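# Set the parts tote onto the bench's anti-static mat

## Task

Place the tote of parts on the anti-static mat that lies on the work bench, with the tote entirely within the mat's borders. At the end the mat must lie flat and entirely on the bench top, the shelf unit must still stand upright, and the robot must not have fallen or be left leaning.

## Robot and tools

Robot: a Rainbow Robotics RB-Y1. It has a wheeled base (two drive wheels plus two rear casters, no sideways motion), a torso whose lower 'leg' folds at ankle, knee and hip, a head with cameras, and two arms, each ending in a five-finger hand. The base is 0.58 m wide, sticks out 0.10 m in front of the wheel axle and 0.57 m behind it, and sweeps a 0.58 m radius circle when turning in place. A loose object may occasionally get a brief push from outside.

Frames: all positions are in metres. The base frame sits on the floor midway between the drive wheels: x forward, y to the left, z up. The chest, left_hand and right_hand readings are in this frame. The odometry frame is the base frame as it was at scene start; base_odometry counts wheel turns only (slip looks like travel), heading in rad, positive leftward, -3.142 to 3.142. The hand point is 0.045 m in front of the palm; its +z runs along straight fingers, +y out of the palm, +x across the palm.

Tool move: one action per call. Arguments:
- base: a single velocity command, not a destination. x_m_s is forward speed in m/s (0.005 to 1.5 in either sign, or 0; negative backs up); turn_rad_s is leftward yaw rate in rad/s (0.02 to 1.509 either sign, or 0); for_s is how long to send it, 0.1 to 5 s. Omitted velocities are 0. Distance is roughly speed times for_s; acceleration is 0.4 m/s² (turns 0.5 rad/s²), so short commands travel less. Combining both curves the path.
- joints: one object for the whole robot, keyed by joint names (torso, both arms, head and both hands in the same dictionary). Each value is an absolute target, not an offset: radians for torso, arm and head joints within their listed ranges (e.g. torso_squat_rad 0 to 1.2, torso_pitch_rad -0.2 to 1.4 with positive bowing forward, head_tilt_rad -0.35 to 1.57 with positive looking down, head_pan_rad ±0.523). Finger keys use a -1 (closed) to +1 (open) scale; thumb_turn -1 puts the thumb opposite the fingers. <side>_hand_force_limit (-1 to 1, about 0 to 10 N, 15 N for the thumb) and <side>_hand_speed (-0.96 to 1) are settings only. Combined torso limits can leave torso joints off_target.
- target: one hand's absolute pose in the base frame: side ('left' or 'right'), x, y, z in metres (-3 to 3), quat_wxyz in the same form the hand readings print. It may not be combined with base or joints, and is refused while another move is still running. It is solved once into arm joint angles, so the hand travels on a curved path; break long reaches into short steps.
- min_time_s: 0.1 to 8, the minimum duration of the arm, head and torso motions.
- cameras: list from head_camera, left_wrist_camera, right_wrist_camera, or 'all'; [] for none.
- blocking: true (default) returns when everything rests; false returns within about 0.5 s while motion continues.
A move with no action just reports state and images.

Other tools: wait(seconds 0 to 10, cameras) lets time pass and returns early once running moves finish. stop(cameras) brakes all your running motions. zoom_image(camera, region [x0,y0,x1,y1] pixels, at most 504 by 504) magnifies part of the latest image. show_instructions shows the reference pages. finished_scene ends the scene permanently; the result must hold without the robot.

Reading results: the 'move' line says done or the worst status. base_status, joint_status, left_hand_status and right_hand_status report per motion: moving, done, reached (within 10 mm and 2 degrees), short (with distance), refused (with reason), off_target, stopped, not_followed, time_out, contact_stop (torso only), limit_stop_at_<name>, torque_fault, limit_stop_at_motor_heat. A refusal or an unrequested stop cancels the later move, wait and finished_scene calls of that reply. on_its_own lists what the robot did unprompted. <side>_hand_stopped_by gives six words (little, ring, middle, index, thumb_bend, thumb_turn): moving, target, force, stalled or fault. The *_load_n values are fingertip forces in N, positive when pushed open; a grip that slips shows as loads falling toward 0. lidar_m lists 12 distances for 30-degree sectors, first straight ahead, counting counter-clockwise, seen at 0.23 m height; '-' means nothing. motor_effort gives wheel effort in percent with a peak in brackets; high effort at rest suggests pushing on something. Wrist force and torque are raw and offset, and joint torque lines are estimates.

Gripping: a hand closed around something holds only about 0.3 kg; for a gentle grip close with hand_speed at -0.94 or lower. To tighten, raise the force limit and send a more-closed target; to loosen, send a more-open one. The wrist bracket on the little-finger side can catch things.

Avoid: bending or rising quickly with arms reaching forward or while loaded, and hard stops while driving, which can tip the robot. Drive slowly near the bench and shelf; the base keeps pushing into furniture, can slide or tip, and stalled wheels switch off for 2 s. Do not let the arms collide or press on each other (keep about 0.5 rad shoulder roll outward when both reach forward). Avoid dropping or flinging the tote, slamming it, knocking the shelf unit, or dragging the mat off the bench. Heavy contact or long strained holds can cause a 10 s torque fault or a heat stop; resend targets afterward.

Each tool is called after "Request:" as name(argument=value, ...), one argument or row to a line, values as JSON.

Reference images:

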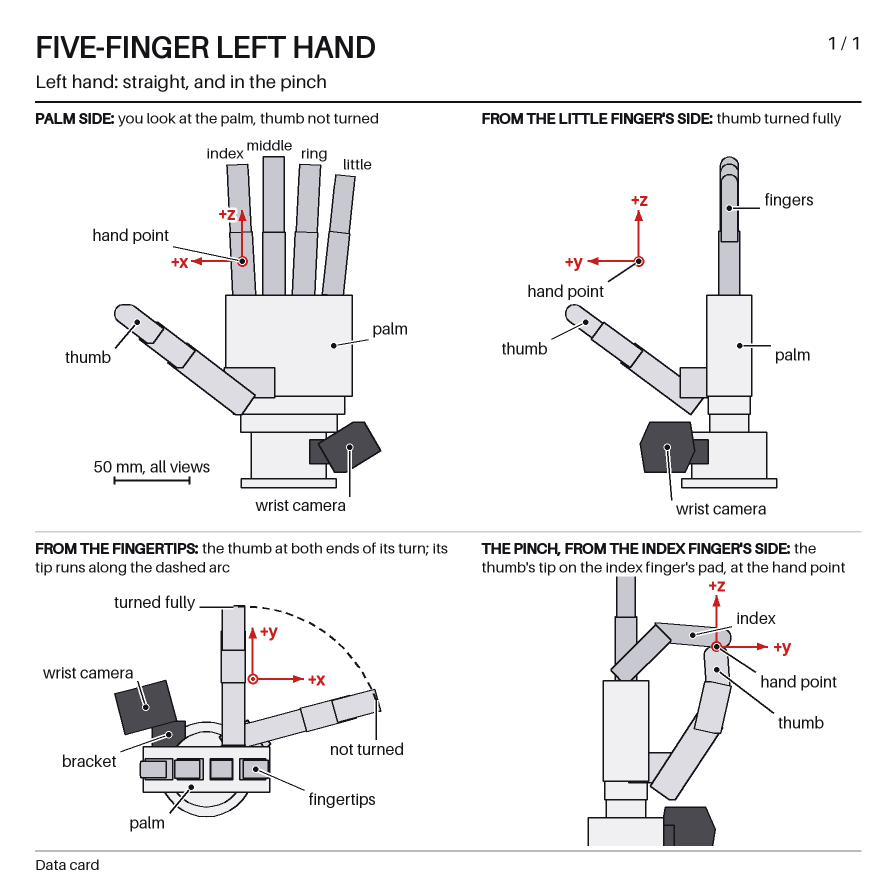

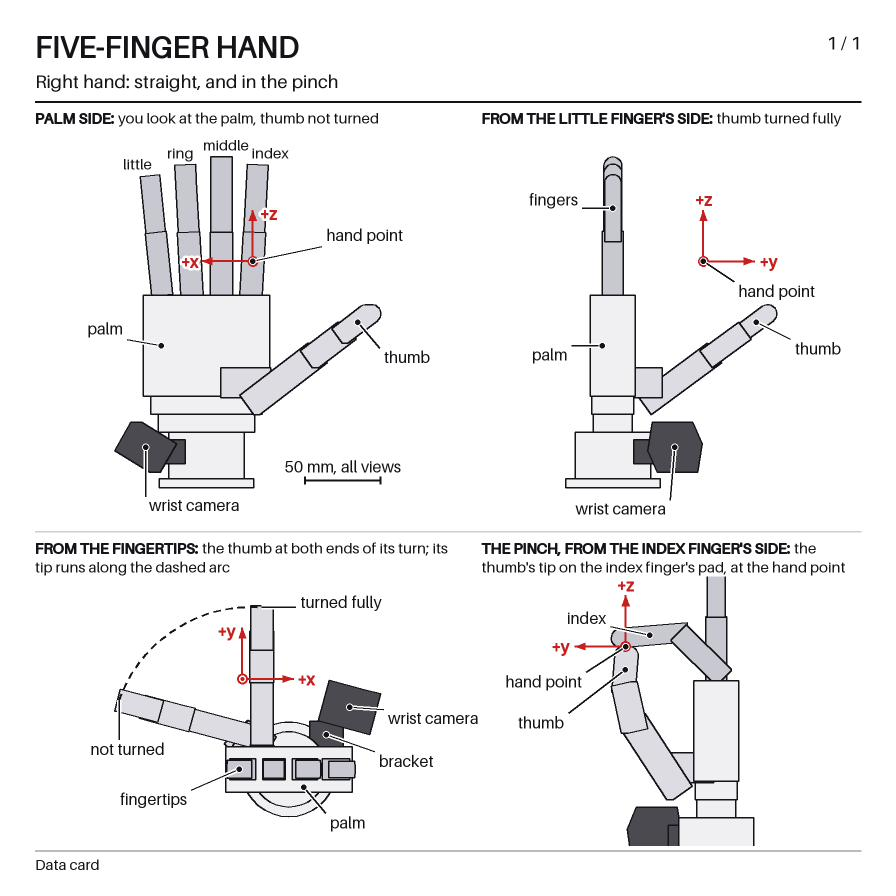

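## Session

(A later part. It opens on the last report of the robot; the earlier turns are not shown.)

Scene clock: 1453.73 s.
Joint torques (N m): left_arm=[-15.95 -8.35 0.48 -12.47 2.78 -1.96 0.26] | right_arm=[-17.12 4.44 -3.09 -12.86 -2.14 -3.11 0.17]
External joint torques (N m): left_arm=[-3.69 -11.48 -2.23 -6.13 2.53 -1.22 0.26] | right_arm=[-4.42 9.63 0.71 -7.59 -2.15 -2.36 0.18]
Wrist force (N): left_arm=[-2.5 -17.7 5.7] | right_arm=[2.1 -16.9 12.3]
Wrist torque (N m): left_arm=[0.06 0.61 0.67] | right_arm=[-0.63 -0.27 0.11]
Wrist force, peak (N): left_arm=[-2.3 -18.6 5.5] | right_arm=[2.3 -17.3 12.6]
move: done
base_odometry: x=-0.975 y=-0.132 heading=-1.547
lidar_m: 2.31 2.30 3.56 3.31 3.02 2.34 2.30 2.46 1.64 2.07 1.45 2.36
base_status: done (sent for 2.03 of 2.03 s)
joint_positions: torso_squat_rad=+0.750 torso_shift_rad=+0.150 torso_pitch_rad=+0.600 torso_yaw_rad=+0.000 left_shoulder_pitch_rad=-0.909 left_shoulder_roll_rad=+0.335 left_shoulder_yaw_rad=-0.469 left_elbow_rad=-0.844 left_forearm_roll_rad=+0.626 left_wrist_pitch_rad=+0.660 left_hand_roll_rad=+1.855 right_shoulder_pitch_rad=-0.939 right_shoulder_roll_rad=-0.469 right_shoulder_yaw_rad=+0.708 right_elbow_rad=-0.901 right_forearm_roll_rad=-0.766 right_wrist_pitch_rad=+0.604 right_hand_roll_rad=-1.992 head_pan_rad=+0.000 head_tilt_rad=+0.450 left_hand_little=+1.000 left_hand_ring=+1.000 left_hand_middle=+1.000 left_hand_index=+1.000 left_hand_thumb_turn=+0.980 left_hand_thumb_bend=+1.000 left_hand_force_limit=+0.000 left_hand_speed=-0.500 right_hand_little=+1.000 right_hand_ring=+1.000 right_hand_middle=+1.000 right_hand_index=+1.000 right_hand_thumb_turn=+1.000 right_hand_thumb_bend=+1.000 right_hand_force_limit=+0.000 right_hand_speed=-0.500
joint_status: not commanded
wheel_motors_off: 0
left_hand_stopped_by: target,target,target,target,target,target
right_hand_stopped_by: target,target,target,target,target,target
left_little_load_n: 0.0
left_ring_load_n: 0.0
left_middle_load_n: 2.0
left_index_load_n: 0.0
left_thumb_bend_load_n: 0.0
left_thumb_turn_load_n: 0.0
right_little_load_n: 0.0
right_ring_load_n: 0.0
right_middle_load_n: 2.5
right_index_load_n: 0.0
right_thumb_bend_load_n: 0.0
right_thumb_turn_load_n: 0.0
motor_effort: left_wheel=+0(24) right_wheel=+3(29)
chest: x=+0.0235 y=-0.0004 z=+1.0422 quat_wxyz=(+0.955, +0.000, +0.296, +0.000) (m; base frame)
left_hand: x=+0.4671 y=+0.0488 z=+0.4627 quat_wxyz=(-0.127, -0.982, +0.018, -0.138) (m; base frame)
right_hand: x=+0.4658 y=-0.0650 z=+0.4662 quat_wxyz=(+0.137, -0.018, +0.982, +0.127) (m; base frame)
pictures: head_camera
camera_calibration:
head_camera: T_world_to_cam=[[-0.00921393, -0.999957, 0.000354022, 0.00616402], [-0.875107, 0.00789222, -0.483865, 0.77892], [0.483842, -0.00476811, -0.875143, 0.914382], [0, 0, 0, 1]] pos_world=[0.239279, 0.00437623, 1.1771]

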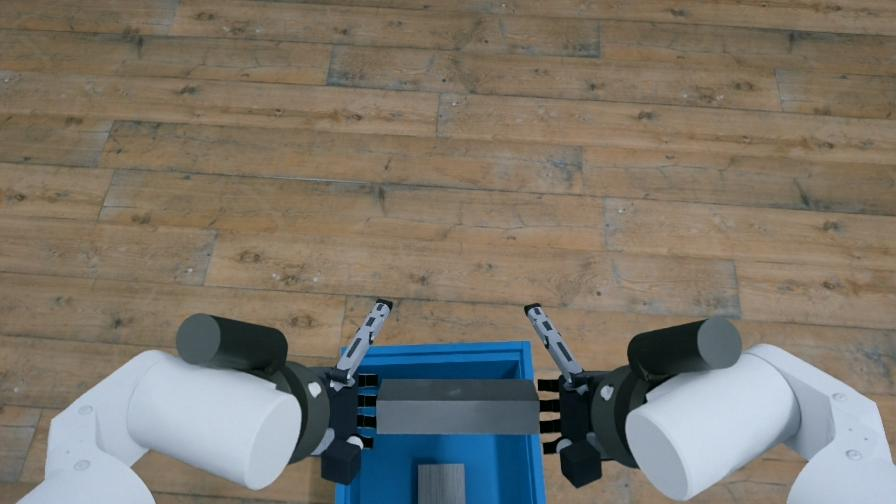

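Request:
move(
  base={"turn_rad_s": 0.1, "for_s": 0.7},
  cameras=[],
)

Request:
move(
  joints={"torso_squat_rad": 0.95, "torso_shift_rad": 0.42, "torso_pitch_rad": 0.88},
  min_time_s=6,
  cameras=["all"],
)

Scene clock: 1475.67 s.
Joint torques (N m): left_arm=[-16.58 -7.93 0.14 -12.59 2.62 -1.83 0.36] | right_arm=[-17.46 4.08 -3.37 -13 -2.06 -3 0.17]
External joint torques (N m): left_arm=[-4.31 -11.06 -2.58 -6.25 2.36 -1.08 0.36] | right_arm=[-4.75 9.26 0.44 -7.72 -2.08 -2.24 0.18]
Wrist force (N): left_arm=[-2.0 -18.1 5.5] | right_arm=[2.3 -17.1 12.2]
Wrist torque (N m): left_arm=[0.01 0.50 0.70] | right_arm=[-0.65 -0.28 0.09]
Wrist force, peak (N): left_arm=[-2.6 -18.7 5.7] | right_arm=[2.1 -17.2 12.7]
move: done
base_odometry: x=-0.975 y=-0.131 heading=-1.477
lidar_m: 2.31 2.31 3.71 3.30 2.87 2.31 2.29 2.51 1.64 1.45 2.34 2.34
base_status: done (sent for 0.7 of 0.7 s)
joint_positions: torso_squat_rad=+0.750 torso_shift_rad=+0.150 torso_pitch_rad=+0.600 torso_yaw_rad=+0.000 left_shoulder_pitch_rad=-0.909 left_shoulder_roll_rad=+0.335 left_shoulder_yaw_rad=-0.469 left_elbow_rad=-0.844 left_forearm_roll_rad=+0.626 left_wrist_pitch_rad=+0.660 left_hand_roll_rad=+1.855 right_shoulder_pitch_rad=-0.939 right_shoulder_roll_rad=-0.469 right_shoulder_yaw_rad=+0.708 right_elbow_rad=-0.901 right_forearm_roll_rad=-0.766 right_wrist_pitch_rad=+0.604 right_hand_roll_rad=-1.992 head_pan_rad=+0.000 head_tilt_rad=+0.450 left_hand_little=+1.000 left_hand_ring=+1.000 left_hand_middle=+1.000 left_hand_index=+1.000 left_hand_thumb_turn=+0.980 left_hand_thumb_bend=+1.000 left_hand_force_limit=+0.000 left_hand_speed=-0.500 right_hand_little=+1.000 right_hand_ring=+1.000 right_hand_middle=+1.000 right_hand_index=+1.000 right_hand_thumb_turn=+1.000 right_hand_thumb_bend=+1.000 right_hand_force_limit=+0.000 right_hand_speed=-0.500
joint_status: not commanded
wheel_motors_off: 0
left_hand_stopped_by: target,target,target,target,target,target
right_hand_stopped_by: target,target,target,target,target,target
left_little_load_n: 0.0
left_ring_load_n: 0.0
left_middle_load_n: 2.0
left_index_load_n: 0.5
left_thumb_bend_load_n: 0.0
left_thumb_turn_load_n: 0.0
right_little_load_n: 0.0
right_ring_load_n: 0.0
right_middle_load_n: 2.5
right_index_load_n: 0.0
right_thumb_bend_load_n: 0.0
right_thumb_turn_load_n: 0.0
motor_effort: left_wheel=-1(17) right_wheel=+9(25)
chest: x=+0.0235 y=-0.0004 z=+1.0422 quat_wxyz=(+0.955, +0.000, +0.296, +0.000) (m; base frame)
left_hand: x=+0.4671 y=+0.0488 z=+0.4627 quat_wxyz=(-0.127, -0.982, +0.018, -0.137) (m; base frame)
right_hand: x=+0.4658 y=-0.0650 z=+0.4662 quat_wxyz=(+0.137, -0.018, +0.982, +0.127) (m; base frame)
pictures: none
No camera images: "cameras" was empty.

Scene clock: 1481.97 s.
Joint torques (N m): left_arm=[-9.03 -10.73 -1.2 -9.63 2.91 -1.24 0.25] | right_arm=[-8.49 7.49 -1.12 -11.14 -2.41 -1.98 0.11]
External joint torques (N m): left_arm=[-3.01 -12.04 -2.48 -4.63 2.57 -1.01 0.25] | right_arm=[-2.3 10.87 0.93 -6.7 -2.26 -1.72 0.11]
Wrist force (N): left_arm=[1.5 -18.4 -7.4] | right_arm=[-2.3 -17.6 -0.2]
Wrist torque (N m): left_arm=[0.66 0.25 0.87] | right_arm=[0.17 0.03 -0.16]
Wrist force, peak (N): left_arm=[1.5 -19.0 -6.8] | right_arm=[0.0 -17.4 13.0]
move: done
base_odometry: x=-0.975 y=-0.131 heading=-1.478
lidar_m: 2.31 2.30 3.71 3.30 2.87 2.32 2.29 2.52 1.64 1.45 2.34 2.33
base_status: not commanded
joint_positions: torso_squat_rad=+0.950 torso_shift_rad=+0.420 torso_pitch_rad=+0.879 torso_yaw_rad=+0.000 left_shoulder_pitch_rad=-0.909 left_shoulder_roll_rad=+0.335 left_shoulder_yaw_rad=-0.469 left_elbow_rad=-0.845 left_forearm_roll_rad=+0.626 left_wrist_pitch_rad=+0.660 left_hand_roll_rad=+1.855 right_shoulder_pitch_rad=-0.940 right_shoulder_roll_rad=-0.469 right_shoulder_yaw_rad=+0.708 right_elbow_rad=-0.902 right_forearm_roll_rad=-0.766 right_wrist_pitch_rad=+0.604 right_hand_roll_rad=-1.992 head_pan_rad=+0.000 head_tilt_rad=+0.450 left_hand_little=+1.000 left_hand_ring=+1.000 left_hand_middle=+1.000 left_hand_index=+1.000 left_hand_thumb_turn=+0.980 left_hand_thumb_bend=+1.000 left_hand_force_limit=+0.000 left_hand_speed=-0.500 right_hand_little=+1.000 right_hand_ring=+1.000 right_hand_middle=+1.000 right_hand_index=+1.000 right_hand_thumb_turn=+1.000 right_hand_thumb_bend=+1.000 right_hand_force_limit=+0.000 right_hand_speed=-0.500
joint_status: all done
wheel_motors_off: 0
left_hand_stopped_by: target,target,target,target,target,target
right_hand_stopped_by: target,target,target,target,target,target
left_little_load_n: 0.0
left_ring_load_n: 0.0
left_middle_load_n: 2.5
left_index_load_n: 0.0
left_thumb_bend_load_n: 0.0
left_thumb_turn_load_n: 0.0
right_little_load_n: 0.0
right_ring_load_n: 0.0
right_middle_load_n: 2.5
right_index_load_n: 0.0
right_thumb_bend_load_n: 0.0
right_thumb_turn_load_n: 0.0
motor_effort: left_wheel=-1(4) right_wheel=+6(11)
chest: x=+0.1763 y=-0.0004 z=+0.8496 quat_wxyz=(+0.905, +0.000, +0.426, +0.000) (m; base frame)
left_hand: x=+0.4437 y=+0.0488 z=+0.1705 quat_wxyz=(-0.129, -0.992, +0.000, +0.000) (m; base frame)
right_hand: x=+0.4435 y=-0.0650 z=+0.1742 quat_wxyz=(+0.000, +0.000, +0.992, +0.129) (m; base frame)
pictures: head_camera, left_wrist_camera, right_wrist_camera
camera_calibration:
head_camera: T_world_to_cam=[[-0.00866252, -0.999958, 0.00289956, 0.00545524], [-0.974522, 0.00779218, -0.224157, 0.616306], [0.224125, -0.00476746, -0.974549, 0.802055], [0, 0, 0, 1]] pos_world=[0.42089, 0.00447641, 0.919776]
left_wrist_camera: T_world_to_cam=[[0.224481, 0.946792, -0.230638, -0.110131], [0.833046, -0.0636469, 0.54953, -0.455588], [0.505611, -0.315491, -0.803009, 0.0481347], [0, 0, 0, 1]] pos_world=[0.379911, 0.0904606, 0.263612]
right_wrist_camera: T_world_to_cam=[[-0.31834, 0.912062, 0.258461, 0.150686], [0.818713, 0.127075, 0.559965, -0.455557], [0.477879, 0.389865, -0.78717, 0.0669467], [0, 0, 0, 1]] pos_world=[0.388947, -0.105645, 0.268848]

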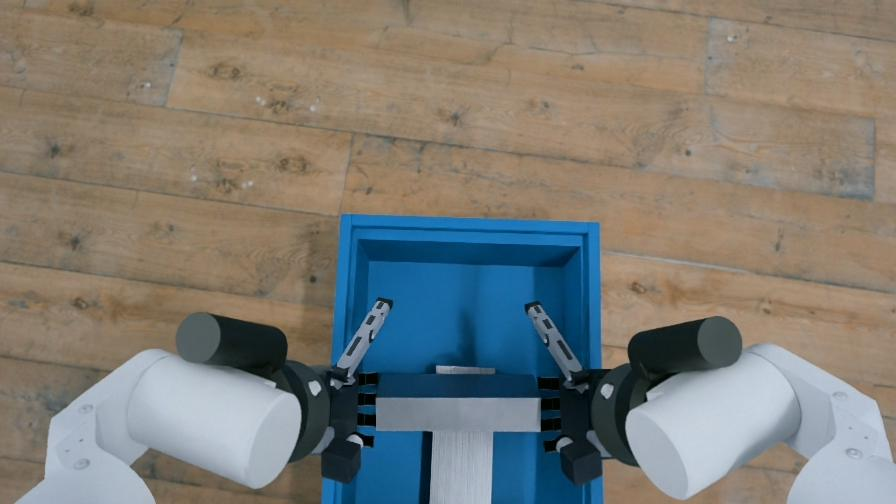

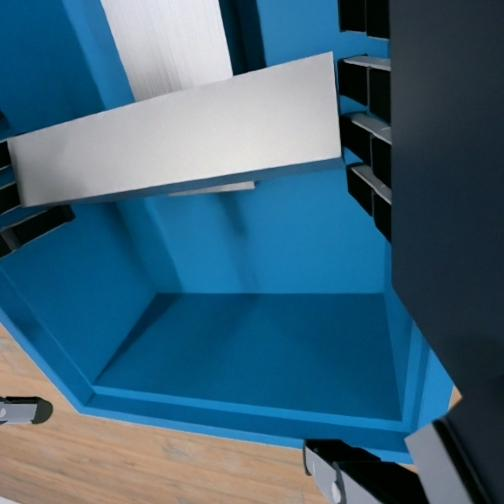

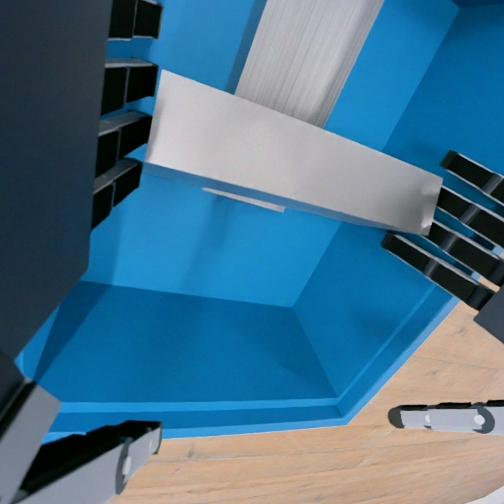

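Request:
move(
  target={"side": "left", "x": 0.4437, "y": 0.052, "z": 0.168, "quat_wxyz": [0.1305, 0.9914, 0, 0]},
  min_time_s=1,
  cameras=["head_camera", "left_wrist_camera"],
)

Scene clock: 1500.87 s.
Joint torques (N m): left_arm=[-8.64 -1.48 1.31 -5.87 1.24 -0.7 -0.2] | right_arm=[-8.04 4.61 -1.11 -9.1 -1.98 -1.37 0.07]
External joint torques (N m): left_arm=[-2.63 -2.93 0.03 -1.01 0.91 -0.48 -0.2] | right_arm=[-1.85 7.96 0.93 -4.64 -1.83 -1.11 0.07]
Wrist force (N): left_arm=[1.0 -9.4 2.7] | right_arm=[-1.4 -12.3 5.8]
Wrist torque (N m): left_arm=[-0.53 0.30 0.58] | right_arm=[-0.54 -0.17 0.01]
Wrist force, peak (N): left_arm=[1.2 -18.8 -6.9] | right_arm=[-1.9 -18.3 -0.4]
move: done
base_odometry: x=-0.975 y=-0.131 heading=-1.478
lidar_m: 2.31 2.30 3.71 3.30 2.87 2.32 2.29 2.52 1.64 1.46 2.34 2.33
base_status: not commanded
joint_positions: torso_squat_rad=+0.950 torso_shift_rad=+0.420 torso_pitch_rad=+0.880 torso_yaw_rad=+0.000 left_shoulder_pitch_rad=-0.915 left_shoulder_roll_rad=+0.336 left_shoulder_yaw_rad=-0.467 left_elbow_rad=-0.818 left_forearm_roll_rad=+0.651 left_wrist_pitch_rad=+0.645 left_hand_roll_rad=+1.828 right_shoulder_pitch_rad=-0.940 right_shoulder_roll_rad=-0.468 right_shoulder_yaw_rad=+0.707 right_elbow_rad=-0.902 right_forearm_roll_rad=-0.766 right_wrist_pitch_rad=+0.604 right_hand_roll_rad=-1.992 head_pan_rad=+0.000 head_tilt_rad=+0.450 left_hand_little=+1.000 left_hand_ring=+1.000 left_hand_middle=+1.000 left_hand_index=+1.000 left_hand_thumb_turn=+0.980 left_hand_thumb_bend=+1.000 left_hand_force_limit=+0.000 left_hand_speed=-0.500 right_hand_little=+1.000 right_hand_ring=+1.000 right_hand_middle=+1.000 right_hand_index=+1.000 right_hand_thumb_turn=+1.000 right_hand_thumb_bend=+1.000 right_hand_force_limit=+0.000 right_hand_speed=-0.500
joint_status: all done
wheel_motors_off: 0
left_hand_stopped_by: target,target,target,target,target,target
right_hand_stopped_by: target,target,target,target,target,target
left_little_load_n: 0.0
left_ring_load_n: 0.0
left_middle_load_n: 0.5
left_index_load_n: 0.0
left_thumb_bend_load_n: 0.0
left_thumb_turn_load_n: 0.0
right_little_load_n: 0.0
right_ring_load_n: 0.0
right_middle_load_n: 1.5
right_index_load_n: 0.0
right_thumb_bend_load_n: 0.0
right_thumb_turn_load_n: 0.0
motor_effort: left_wheel=-1(3) right_wheel=+5(10)
chest: x=+0.1765 y=-0.0004 z=+0.8495 quat_wxyz=(+0.905, +0.000, +0.426, +0.000) (m; base frame)
left_hand: x=+0.4433 y=+0.0528 z=+0.1677 quat_wxyz=(-0.129, -0.992, +0.000, +0.000) (m; base frame)
left_hand_status: reached (checked arc, planned for 1.0 s): 1 mm and 0.2 deg off.
right_hand: x=+0.4435 y=-0.0642 z=+0.1743 quat_wxyz=(+0.000, +0.000, +0.992, +0.129) (m; base frame)
pictures: head_camera, left_wrist_camera
camera_calibration:
head_camera: T_world_to_cam=[[-0.00866185, -0.999958, 0.00290227, 0.00545478], [-0.974587, 0.00779232, -0.223872, 0.616221], [0.22384, -0.00476766, -0.974614, 0.801996], [0, 0, 0, 1]] pos_world=[0.421089, 0.00447641, 0.919575]
left_wrist_camera: T_world_to_cam=[[0.223952, 0.946648, -0.23174, -0.113973], [0.83322, -0.062629, 0.549384, -0.453724], [0.505559, -0.316126, -0.802792, 0.0474032], [0, 0, 0, 1]] pos_world=[0.379611, 0.0944615, 0.260911]

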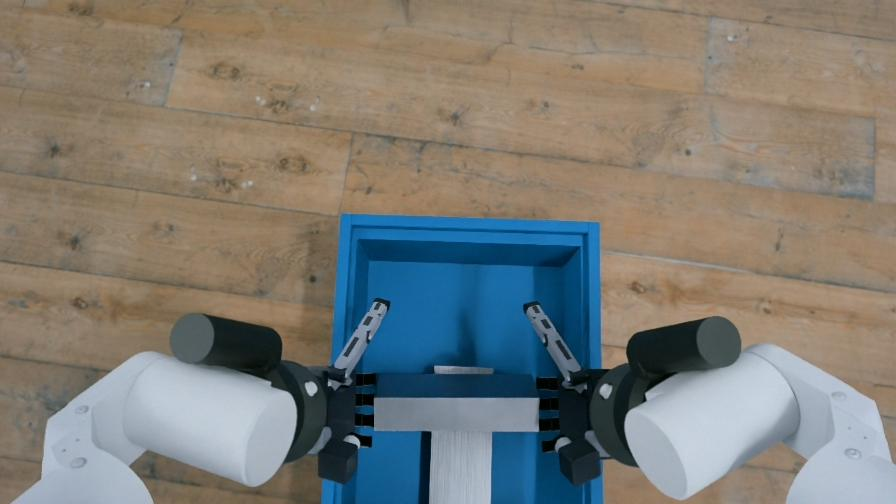

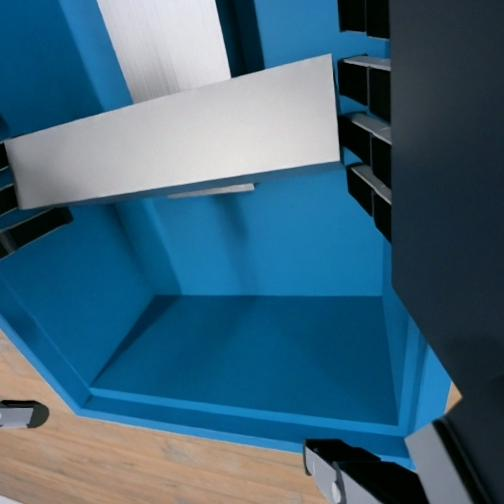

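Request:
move(
  joints={"torso_squat_rad": 0.972},
  min_time_s=1.5,
  cameras=["head_camera"],
)

Request:
zoom_image(
  camera="head_camera",
  region=[320, 280, 620, 500],
)

Scene clock: 1509.40 s.
Joint torques (N m): left_arm=[-8.06 -1.78 0.97 -5.85 1.37 -0.73 -0.2] | right_arm=[-7.59 4.44 -0.93 -8.78 -1.97 -1.29 0.14]
External joint torques (N m): left_arm=[-2.04 -3.24 -0.31 -0.99 1.04 -0.51 -0.2] | right_arm=[-1.4 7.8 1.11 -4.32 -1.82 -1.03 0.14]
Wrist force (N): left_arm=[-0.5 -8.9 0.7] | right_arm=[-0.7 -12.5 3.3]
Wrist torque (N m): left_arm=[-0.30 0.48 0.45] | right_arm=[-0.45 -0.05 0.04]
Wrist force, peak (N): left_arm=[0.5 -9.9 2.9] | right_arm=[-1.6 -12.7 6.1]
move: done
base_odometry: x=-0.975 y=-0.131 heading=-1.478
lidar_m: 2.31 2.30 3.71 3.30 2.88 2.32 2.29 2.51 1.64 1.46 2.34 2.33
base_status: not commanded
joint_positions: torso_squat_rad=+0.972 torso_shift_rad=+0.420 torso_pitch_rad=+0.880 torso_yaw_rad=+0.000 left_shoulder_pitch_rad=-0.915 left_shoulder_roll_rad=+0.336 left_shoulder_yaw_rad=-0.467 left_elbow_rad=-0.818 left_forearm_roll_rad=+0.651 left_wrist_pitch_rad=+0.645 left_hand_roll_rad=+1.828 right_shoulder_pitch_rad=-0.940 right_shoulder_roll_rad=-0.468 right_shoulder_yaw_rad=+0.707 right_elbow_rad=-0.902 right_forearm_roll_rad=-0.766 right_wrist_pitch_rad=+0.604 right_hand_roll_rad=-1.992 head_pan_rad=+0.000 head_tilt_rad=+0.450 left_hand_little=+1.000 left_hand_ring=+1.000 left_hand_middle=+1.000 left_hand_index=+1.000 left_hand_thumb_turn=+0.980 left_hand_thumb_bend=+1.000 left_hand_force_limit=+0.000 left_hand_speed=-0.500 right_hand_little=+1.000 right_hand_ring=+1.000 right_hand_middle=+1.000 right_hand_index=+1.000 right_hand_thumb_turn=+1.000 right_hand_thumb_bend=+1.000 right_hand_force_limit=+0.000 right_hand_speed=-0.500
joint_status: all done
wheel_motors_off: 0
left_hand_stopped_by: target,target,target,target,target,target
right_hand_stopped_by: target,target,target,target,target,target
left_little_load_n: 0.0
left_ring_load_n: 0.0
left_middle_load_n: 0.5
left_index_load_n: 0.0
left_thumb_bend_load_n: 0.0
left_thumb_turn_load_n: 0.0
right_little_load_n: 0.0
right_ring_load_n: 0.0
right_middle_load_n: 1.5
right_index_load_n: 0.0
right_thumb_bend_load_n: 0.0
right_thumb_turn_load_n: 0.0
motor_effort: left_wheel=-2(4) right_wheel=+9(10)
chest: x=+0.1713 y=-0.0004 z=+0.8380 quat_wxyz=(+0.905, +0.000, +0.426, +0.000) (m; base frame)
left_hand: x=+0.4382 y=+0.0528 z=+0.1563 quat_wxyz=(-0.129, -0.992, +0.000, +0.000) (m; base frame)
right_hand: x=+0.4384 y=-0.0642 z=+0.1628 quat_wxyz=(+0.000, +0.000, +0.992, +0.129) (m; base frame)
pictures: head_camera
camera_calibration:
head_camera: T_world_to_cam=[[-0.00866185, -0.999958, 0.00290227, 0.00544312], [-0.974587, 0.00779232, -0.223872, 0.608578], [0.22384, -0.00476766, -0.974614, 0.791951], [0, 0, 0, 1]] pos_world=[0.415889, 0.00447641, 0.908075]

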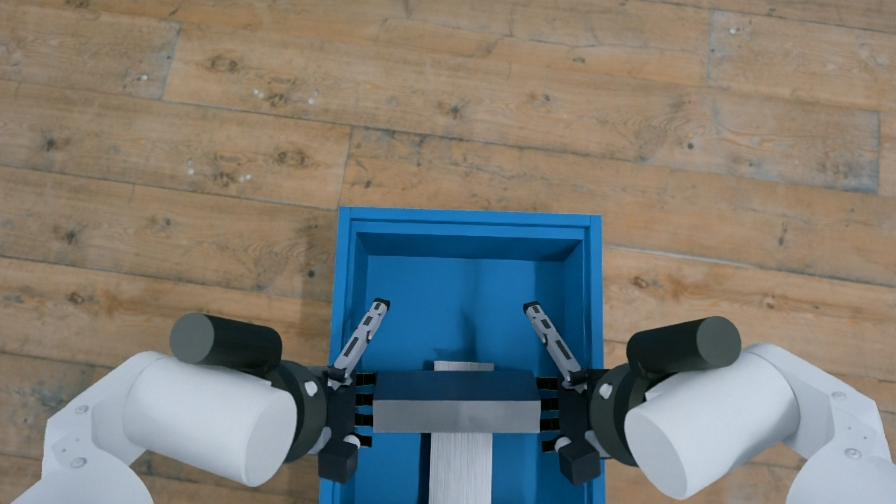

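Scaled by 1.680 from the camera's 896x504 image, which has a finer 1280x720 frame.

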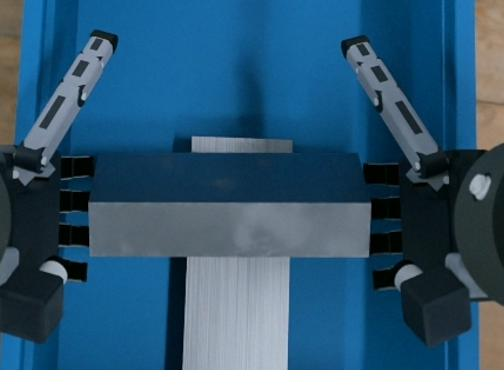

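Request:
move(
  joints={"torso_squat_rad": 0.992},
  min_time_s=1.5,
  cameras=["head_camera", "left_wrist_camera"],
)

Request:
zoom_image(
  camera="head_camera",
  region=[320, 280, 620, 500],
)

Scene clock: 1524.07 s.
Joint torques (N m): left_arm=[-3.93 -2.45 0.21 -0.74 0.6 -1.79 0.11] | right_arm=[-7.98 5.36 -0.51 -9.99 -1.84 -2.05 0.06]
External joint torques (N m): left_arm=[2.17 -3.93 -1.09 4.14 0.27 -1.57 0.11] | right_arm=[-1.75 8.73 1.54 -5.53 -1.7 -1.79 0.06]
Wrist force (N): left_arm=[-5.7 0.7 -56.2] | right_arm=[0.7 -15.7 1.0]
Wrist torque (N m): left_arm=[4.52 -2.00 0.17] | right_arm=[-0.02 0.11 0.05]
Wrist force, peak (N): left_arm=[-5.6 0.8 -57.0] | right_arm=[0.5 -15.9 1.8]
move: done
base_odometry: x=-0.975 y=-0.131 heading=-1.478
lidar_m: 2.31 2.30 3.71 3.30 2.88 2.32 2.29 2.51 1.64 1.46 2.33 2.33
base_status: not commanded
joint_positions: torso_squat_rad=+0.992 torso_shift_rad=+0.419 torso_pitch_rad=+0.878 torso_yaw_rad=+0.000 left_shoulder_pitch_rad=-0.916 left_shoulder_roll_rad=+0.336 left_shoulder_yaw_rad=-0.467 left_elbow_rad=-0.820 left_forearm_roll_rad=+0.651 left_wrist_pitch_rad=+0.645 left_hand_roll_rad=+1.827 right_shoulder_pitch_rad=-0.940 right_shoulder_roll_rad=-0.469 right_shoulder_yaw_rad=+0.707 right_elbow_rad=-0.902 right_forearm_roll_rad=-0.766 right_wrist_pitch_rad=+0.604 right_hand_roll_rad=-1.992 head_pan_rad=+0.000 head_tilt_rad=+0.450 left_hand_little=+1.000 left_hand_ring=+1.000 left_hand_middle=+1.000 left_hand_index=+1.000 left_hand_thumb_turn=+0.980 left_hand_thumb_bend=+1.000 left_hand_force_limit=+0.000 left_hand_speed=-0.500 right_hand_little=+1.000 right_hand_ring=+1.000 right_hand_middle=+1.000 right_hand_index=+1.000 right_hand_thumb_turn=+1.000 right_hand_thumb_bend=+1.000 right_hand_force_limit=+0.000 right_hand_speed=-0.500
joint_status: all done
wheel_motors_off: 0
left_hand_stopped_by: target,target,target,target,target,target
right_hand_stopped_by: target,target,target,target,target,target
left_little_load_n: 0.0
left_ring_load_n: 0.0
left_middle_load_n: 2.5
left_index_load_n: -2.0
left_thumb_bend_load_n: 0.0
left_thumb_turn_load_n: 0.0
right_little_load_n: 0.0
right_ring_load_n: 0.0
right_middle_load_n: 2.0
right_index_load_n: 0.0
right_thumb_bend_load_n: 0.0
right_thumb_turn_load_n: 0.0
motor_effort: left_wheel=-3(4) right_wheel=+8(12)
chest: x=+0.1660 y=-0.0004 z=+0.8278 quat_wxyz=(+0.905, +0.000, +0.425, +0.000) (m; base frame)
left_hand: x=+0.4350 y=+0.0522 z=+0.1471 quat_wxyz=(-0.130, -0.992, +0.000, -0.002) (m; base frame)
right_hand: x=+0.4340 y=-0.0644 z=+0.1529 quat_wxyz=(+0.000, +0.000, +0.992, +0.129) (m; base frame)
pictures: head_camera, left_wrist_camera
camera_calibration:
head_camera: T_world_to_cam=[[-0.00872005, -0.999958, 0.00267181, 0.00555564], [-0.974243, 0.00789365, -0.225361, 0.602319], [0.22533, -0.00456815, -0.974272, 0.782692], [0, 0, 0, 1]] pos_world=[0.41049, 0.00437635, 0.898279]
left_wrist_camera: T_world_to_cam=[[0.225039, 0.946343, -0.231933, -0.116846], [0.831306, -0.0623212, 0.55231, -0.435104], [0.50822, -0.317098, -0.800725, 0.0334463], [0, 0, 0, 1]] pos_world=[0.371001, 0.094066, 0.239993]

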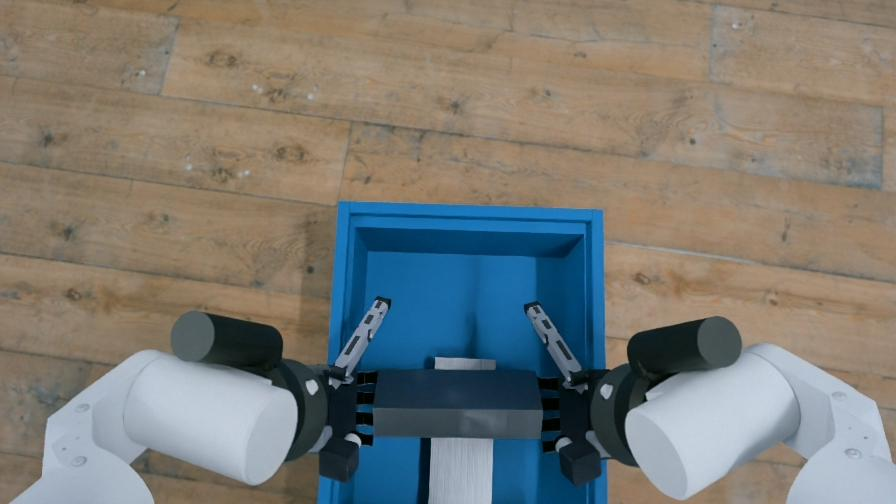

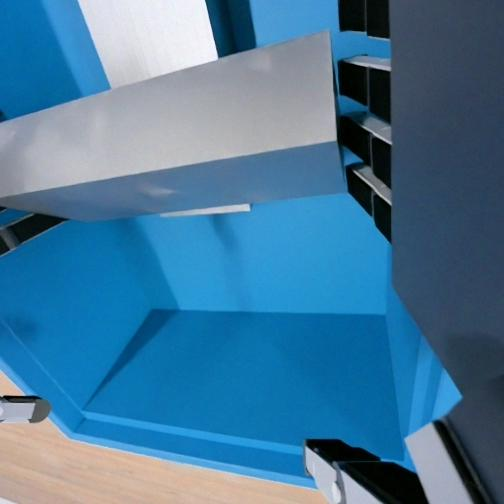

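Scaled by 1.680 from the camera's 896x504 image, which has a finer 1280x720 frame.

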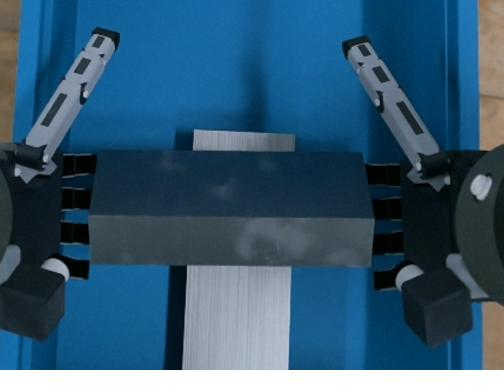

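Request:
move(
  target={"side": "left", "x": 0.435, "y": 0.064, "z": 0.157, "quat_wxyz": [0.1305, 0.9914, 0, 0]},
  min_time_s=1,
  cameras=["head_camera"],
)

Request:
move(
  target={"side": "right", "x": 0.434, "y": -0.076, "z": 0.158, "quat_wxyz": [0, 0, 0.9914, 0.1305]},
  min_time_s=1,
  cameras=["all"],
)

Scene clock: 1535.60 s.
Joint torques (N m): left_arm=[-4.22 4.81 1.94 -4.36 0.13 0.52 0.41] | right_arm=[-6.96 -2.4 -0.87 -5.01 -0.65 -0.3 0.21]
External joint torques (N m): left_arm=[1.39 2.66 0.37 0.81 -0.23 0.75 0.41] | right_arm=[-0.76 0.9 1.16 -0.53 -0.51 -0.04 0.2]
Wrist force (N): left_arm=[0.7 -2.7 5.2] | right_arm=[-1.4 -3.1 11.7]
Wrist torque (N m): left_arm=[-0.86 0.44 0.53] | right_arm=[-1.35 -0.20 0.16]
Wrist force, peak (N): left_arm=[-5.4 0.5 -57.0] | right_arm=[1.3 -16.3 1.2]
move: done
base_odometry: x=-0.975 y=-0.131 heading=-1.478
lidar_m: 2.31 2.30 3.72 3.30 2.87 2.31 2.29 2.52 1.64 1.47 2.34 2.33
base_status: not commanded
joint_positions: torso_squat_rad=+0.992 torso_shift_rad=+0.420 torso_pitch_rad=+0.880 torso_yaw_rad=+0.000 left_shoulder_pitch_rad=-0.871 left_shoulder_roll_rad=+0.385 left_shoulder_yaw_rad=-0.463 left_elbow_rad=-0.931 left_forearm_roll_rad=+0.653 left_wrist_pitch_rad=+0.696 left_hand_roll_rad=+1.848 right_shoulder_pitch_rad=-0.940 right_shoulder_roll_rad=-0.467 right_shoulder_yaw_rad=+0.708 right_elbow_rad=-0.903 right_forearm_roll_rad=-0.766 right_wrist_pitch_rad=+0.604 right_hand_roll_rad=-1.992 head_pan_rad=+0.000 head_tilt_rad=+0.450 left_hand_little=+1.000 left_hand_ring=+1.000 left_hand_middle=+1.000 left_hand_index=+1.000 left_hand_thumb_turn=+0.980 left_hand_thumb_bend=+1.000 left_hand_force_limit=+0.000 left_hand_speed=-0.500 right_hand_little=+1.000 right_hand_ring=+1.000 right_hand_middle=+1.000 right_hand_index=+1.000 right_hand_thumb_turn=+1.000 right_hand_thumb_bend=+1.000 right_hand_force_limit=+0.000 right_hand_speed=-0.500
joint_status: all done
wheel_motors_off: 0
left_hand_stopped_by: target,target,target,target,target,target
right_hand_stopped_by: target,target,target,target,target,target
left_little_load_n: 0.0
left_ring_load_n: 0.0
left_middle_load_n: 0.0
left_index_load_n: 0.0
left_thumb_bend_load_n: 0.0
left_thumb_turn_load_n: 0.5
right_little_load_n: 0.0
right_ring_load_n: 0.5
right_middle_load_n: 0.0
right_index_load_n: 0.0
right_thumb_bend_load_n: 0.0
right_thumb_turn_load_n: 0.0
motor_effort: left_wheel=-2(5) right_wheel=+9(11)
chest: x=+0.1666 y=-0.0004 z=+0.8273 quat_wxyz=(+0.905, +0.000, +0.426, +0.000) (m; base frame)
left_hand: x=+0.4347 y=+0.0632 z=+0.1561 quat_wxyz=(-0.131, -0.991, +0.000, +0.001) (m; base frame)
left_hand_status: reached (checked arc, planned for 1.0 s): 1 mm and 0.1 deg off.
right_hand: x=+0.4336 y=-0.0624 z=+0.1526 quat_wxyz=(+0.000, +0.000, +0.991, +0.131) (m; base frame)
pictures: head_camera
camera_calibration:
head_camera: T_world_to_cam=[[-0.00873687, -0.999958, 0.00278463, 0.00546976], [-0.974635, 0.00789279, -0.22366, 0.601432], [0.223629, -0.00466809, -0.974663, 0.782705], [0, 0, 0, 1]] pos_world=[0.41119, 0.00437629, 0.897375]

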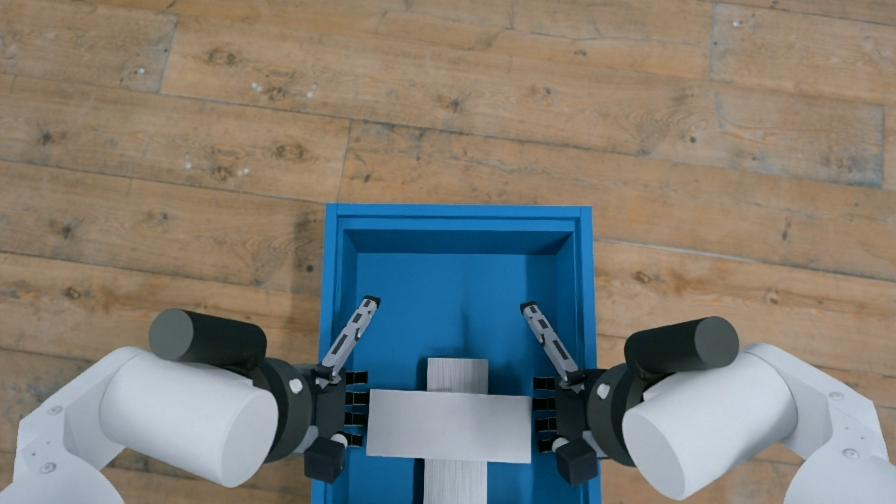

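Scene clock: 1536.93 s.
Joint torques (N m): left_arm=[-3.88 4.72 1.81 -4.34 -0.01 0.36 0.48] | right_arm=[-4.21 -5.38 -3.4 -4.07 -0.28 0.26 0.37]
External joint torques (N m): left_arm=[1.73 2.57 0.25 0.83 -0.37 0.59 0.48] | right_arm=[1.67 -1.3 -1.13 0.45 -0.12 0.52 0.36]
Wrist force (N): left_arm=[0.6 -3.0 5.6] | right_arm=[-1.8 -1.4 12.7]
Wrist torque (N m): left_arm=[-0.96 0.46 0.56] | right_arm=[-1.47 -0.25 0.31]
Wrist force, peak (N): left_arm=[0.9 -3.3 5.7] | right_arm=[-1.8 -1.6 12.8]
move: done
base_odometry: x=-0.975 y=-0.131 heading=-1.478
lidar_m: 2.31 2.30 3.71 3.31 2.87 2.31 2.29 2.52 1.64 1.46 2.34 2.34
base_status: not commanded
joint_positions: torso_squat_rad=+0.992 torso_shift_rad=+0.420 torso_pitch_rad=+0.880 torso_yaw_rad=+0.000 left_shoulder_pitch_rad=-0.871 left_shoulder_roll_rad=+0.385 left_shoulder_yaw_rad=-0.463 left_elbow_rad=-0.931 left_forearm_roll_rad=+0.653 left_wrist_pitch_rad=+0.696 left_hand_roll_rad=+1.848 right_shoulder_pitch_rad=-0.914 right_shoulder_roll_rad=-0.512 right_shoulder_yaw_rad=+0.702 right_elbow_rad=-0.963 right_forearm_roll_rad=-0.782 right_wrist_pitch_rad=+0.620 right_hand_roll_rad=-1.988 head_pan_rad=+0.000 head_tilt_rad=+0.450 left_hand_little=+1.000 left_hand_ring=+1.000 left_hand_middle=+1.000 left_hand_index=+1.000 left_hand_thumb_turn=+0.980 left_hand_thumb_bend=+1.000 left_hand_force_limit=+0.000 left_hand_speed=-0.500 right_hand_little=+1.000 right_hand_ring=+1.000 right_hand_middle=+1.000 right_hand_index=+1.000 right_hand_thumb_turn=+1.000 right_hand_thumb_bend=+1.000 right_hand_force_limit=+0.000 right_hand_speed=-0.500
joint_status: all done
wheel_motors_off: 0
left_hand_stopped_by: target,target,target,target,target,target
right_hand_stopped_by: target,target,target,target,target,target
left_little_load_n: 0.0
left_ring_load_n: 0.0
left_middle_load_n: 0.0
left_index_load_n: 0.0
left_thumb_bend_load_n: 0.0
left_thumb_turn_load_n: 0.0
right_little_load_n: -0.5
right_ring_load_n: 0.0
right_middle_load_n: 0.0
right_index_load_n: 0.0
right_thumb_bend_load_n: 0.0
right_thumb_turn_load_n: 0.0
motor_effort: left_wheel=-4(5) right_wheel=+8(11)
chest: x=+0.1666 y=-0.0004 z=+0.8273 quat_wxyz=(+0.905, +0.000, +0.426, +0.000) (m; base frame)
left_hand: x=+0.4347 y=+0.0632 z=+0.1561 quat_wxyz=(-0.131, -0.991, +0.000, +0.001) (m; base frame)
right_hand: x=+0.4341 y=-0.0756 z=+0.1580 quat_wxyz=(+0.000, +0.000, +0.991, +0.131) (m; base frame)
right_hand_status: reached (checked arc, planned for 1.0 s): 0 mm and 0.0 deg off.
pictures: head_camera, left_wrist_camera, right_wrist_camera
camera_calibration:
head_camera: T_world_to_cam=[[-0.00873687, -0.999958, 0.00278463, 0.00546976], [-0.974635, 0.00789279, -0.22366, 0.601432], [0.223629, -0.00466809, -0.974663, 0.782705], [0, 0, 0, 1]] pos_world=[0.41119, 0.00437629, 0.897375]
left_wrist_camera: T_world_to_cam=[[0.224946, 0.945263, -0.236383, -0.124209], [0.833819, -0.0612286, 0.548631, -0.439662], [0.504128, -0.320513, -0.801952, 0.0464611], [0, 0, 0, 1]] pos_world=[0.371117, 0.105382, 0.249111]
right_wrist_camera: T_world_to_cam=[[-0.319222, 0.910586, 0.262545, 0.16116], [0.818262, 0.125085, 0.561071, -0.437521], [0.478063, 0.393937, -0.785029, 0.0627629], [0, 0, 0, 1]] pos_world=[0.379448, -0.116747, 0.252439]

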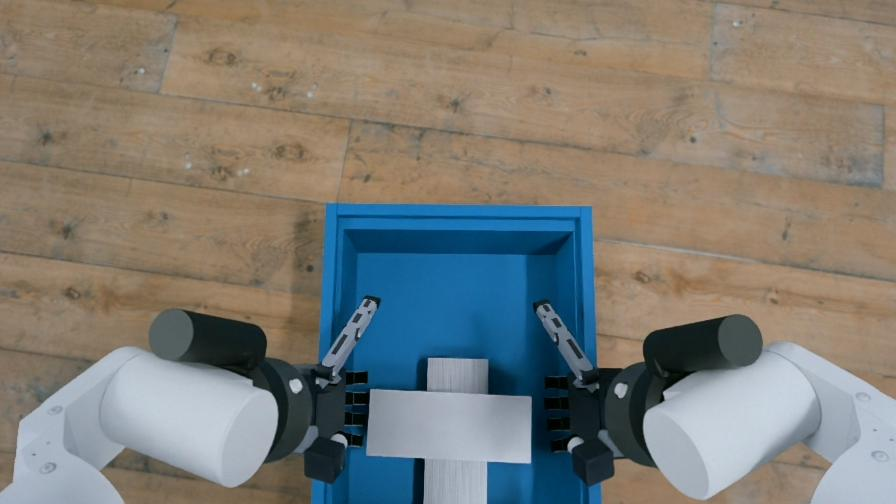

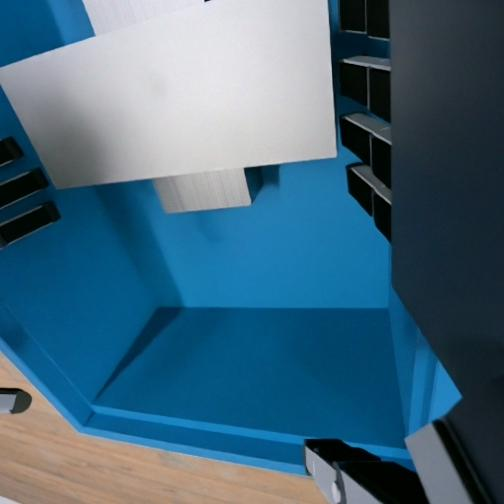

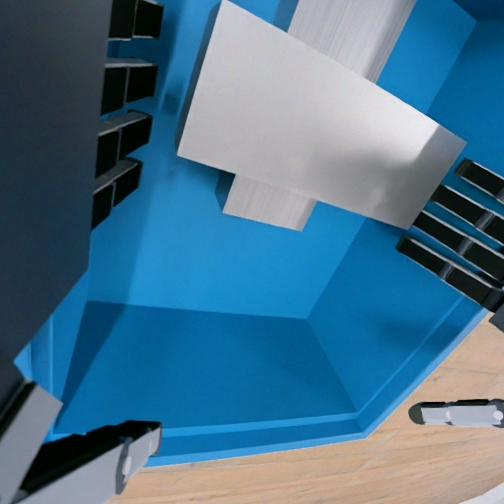

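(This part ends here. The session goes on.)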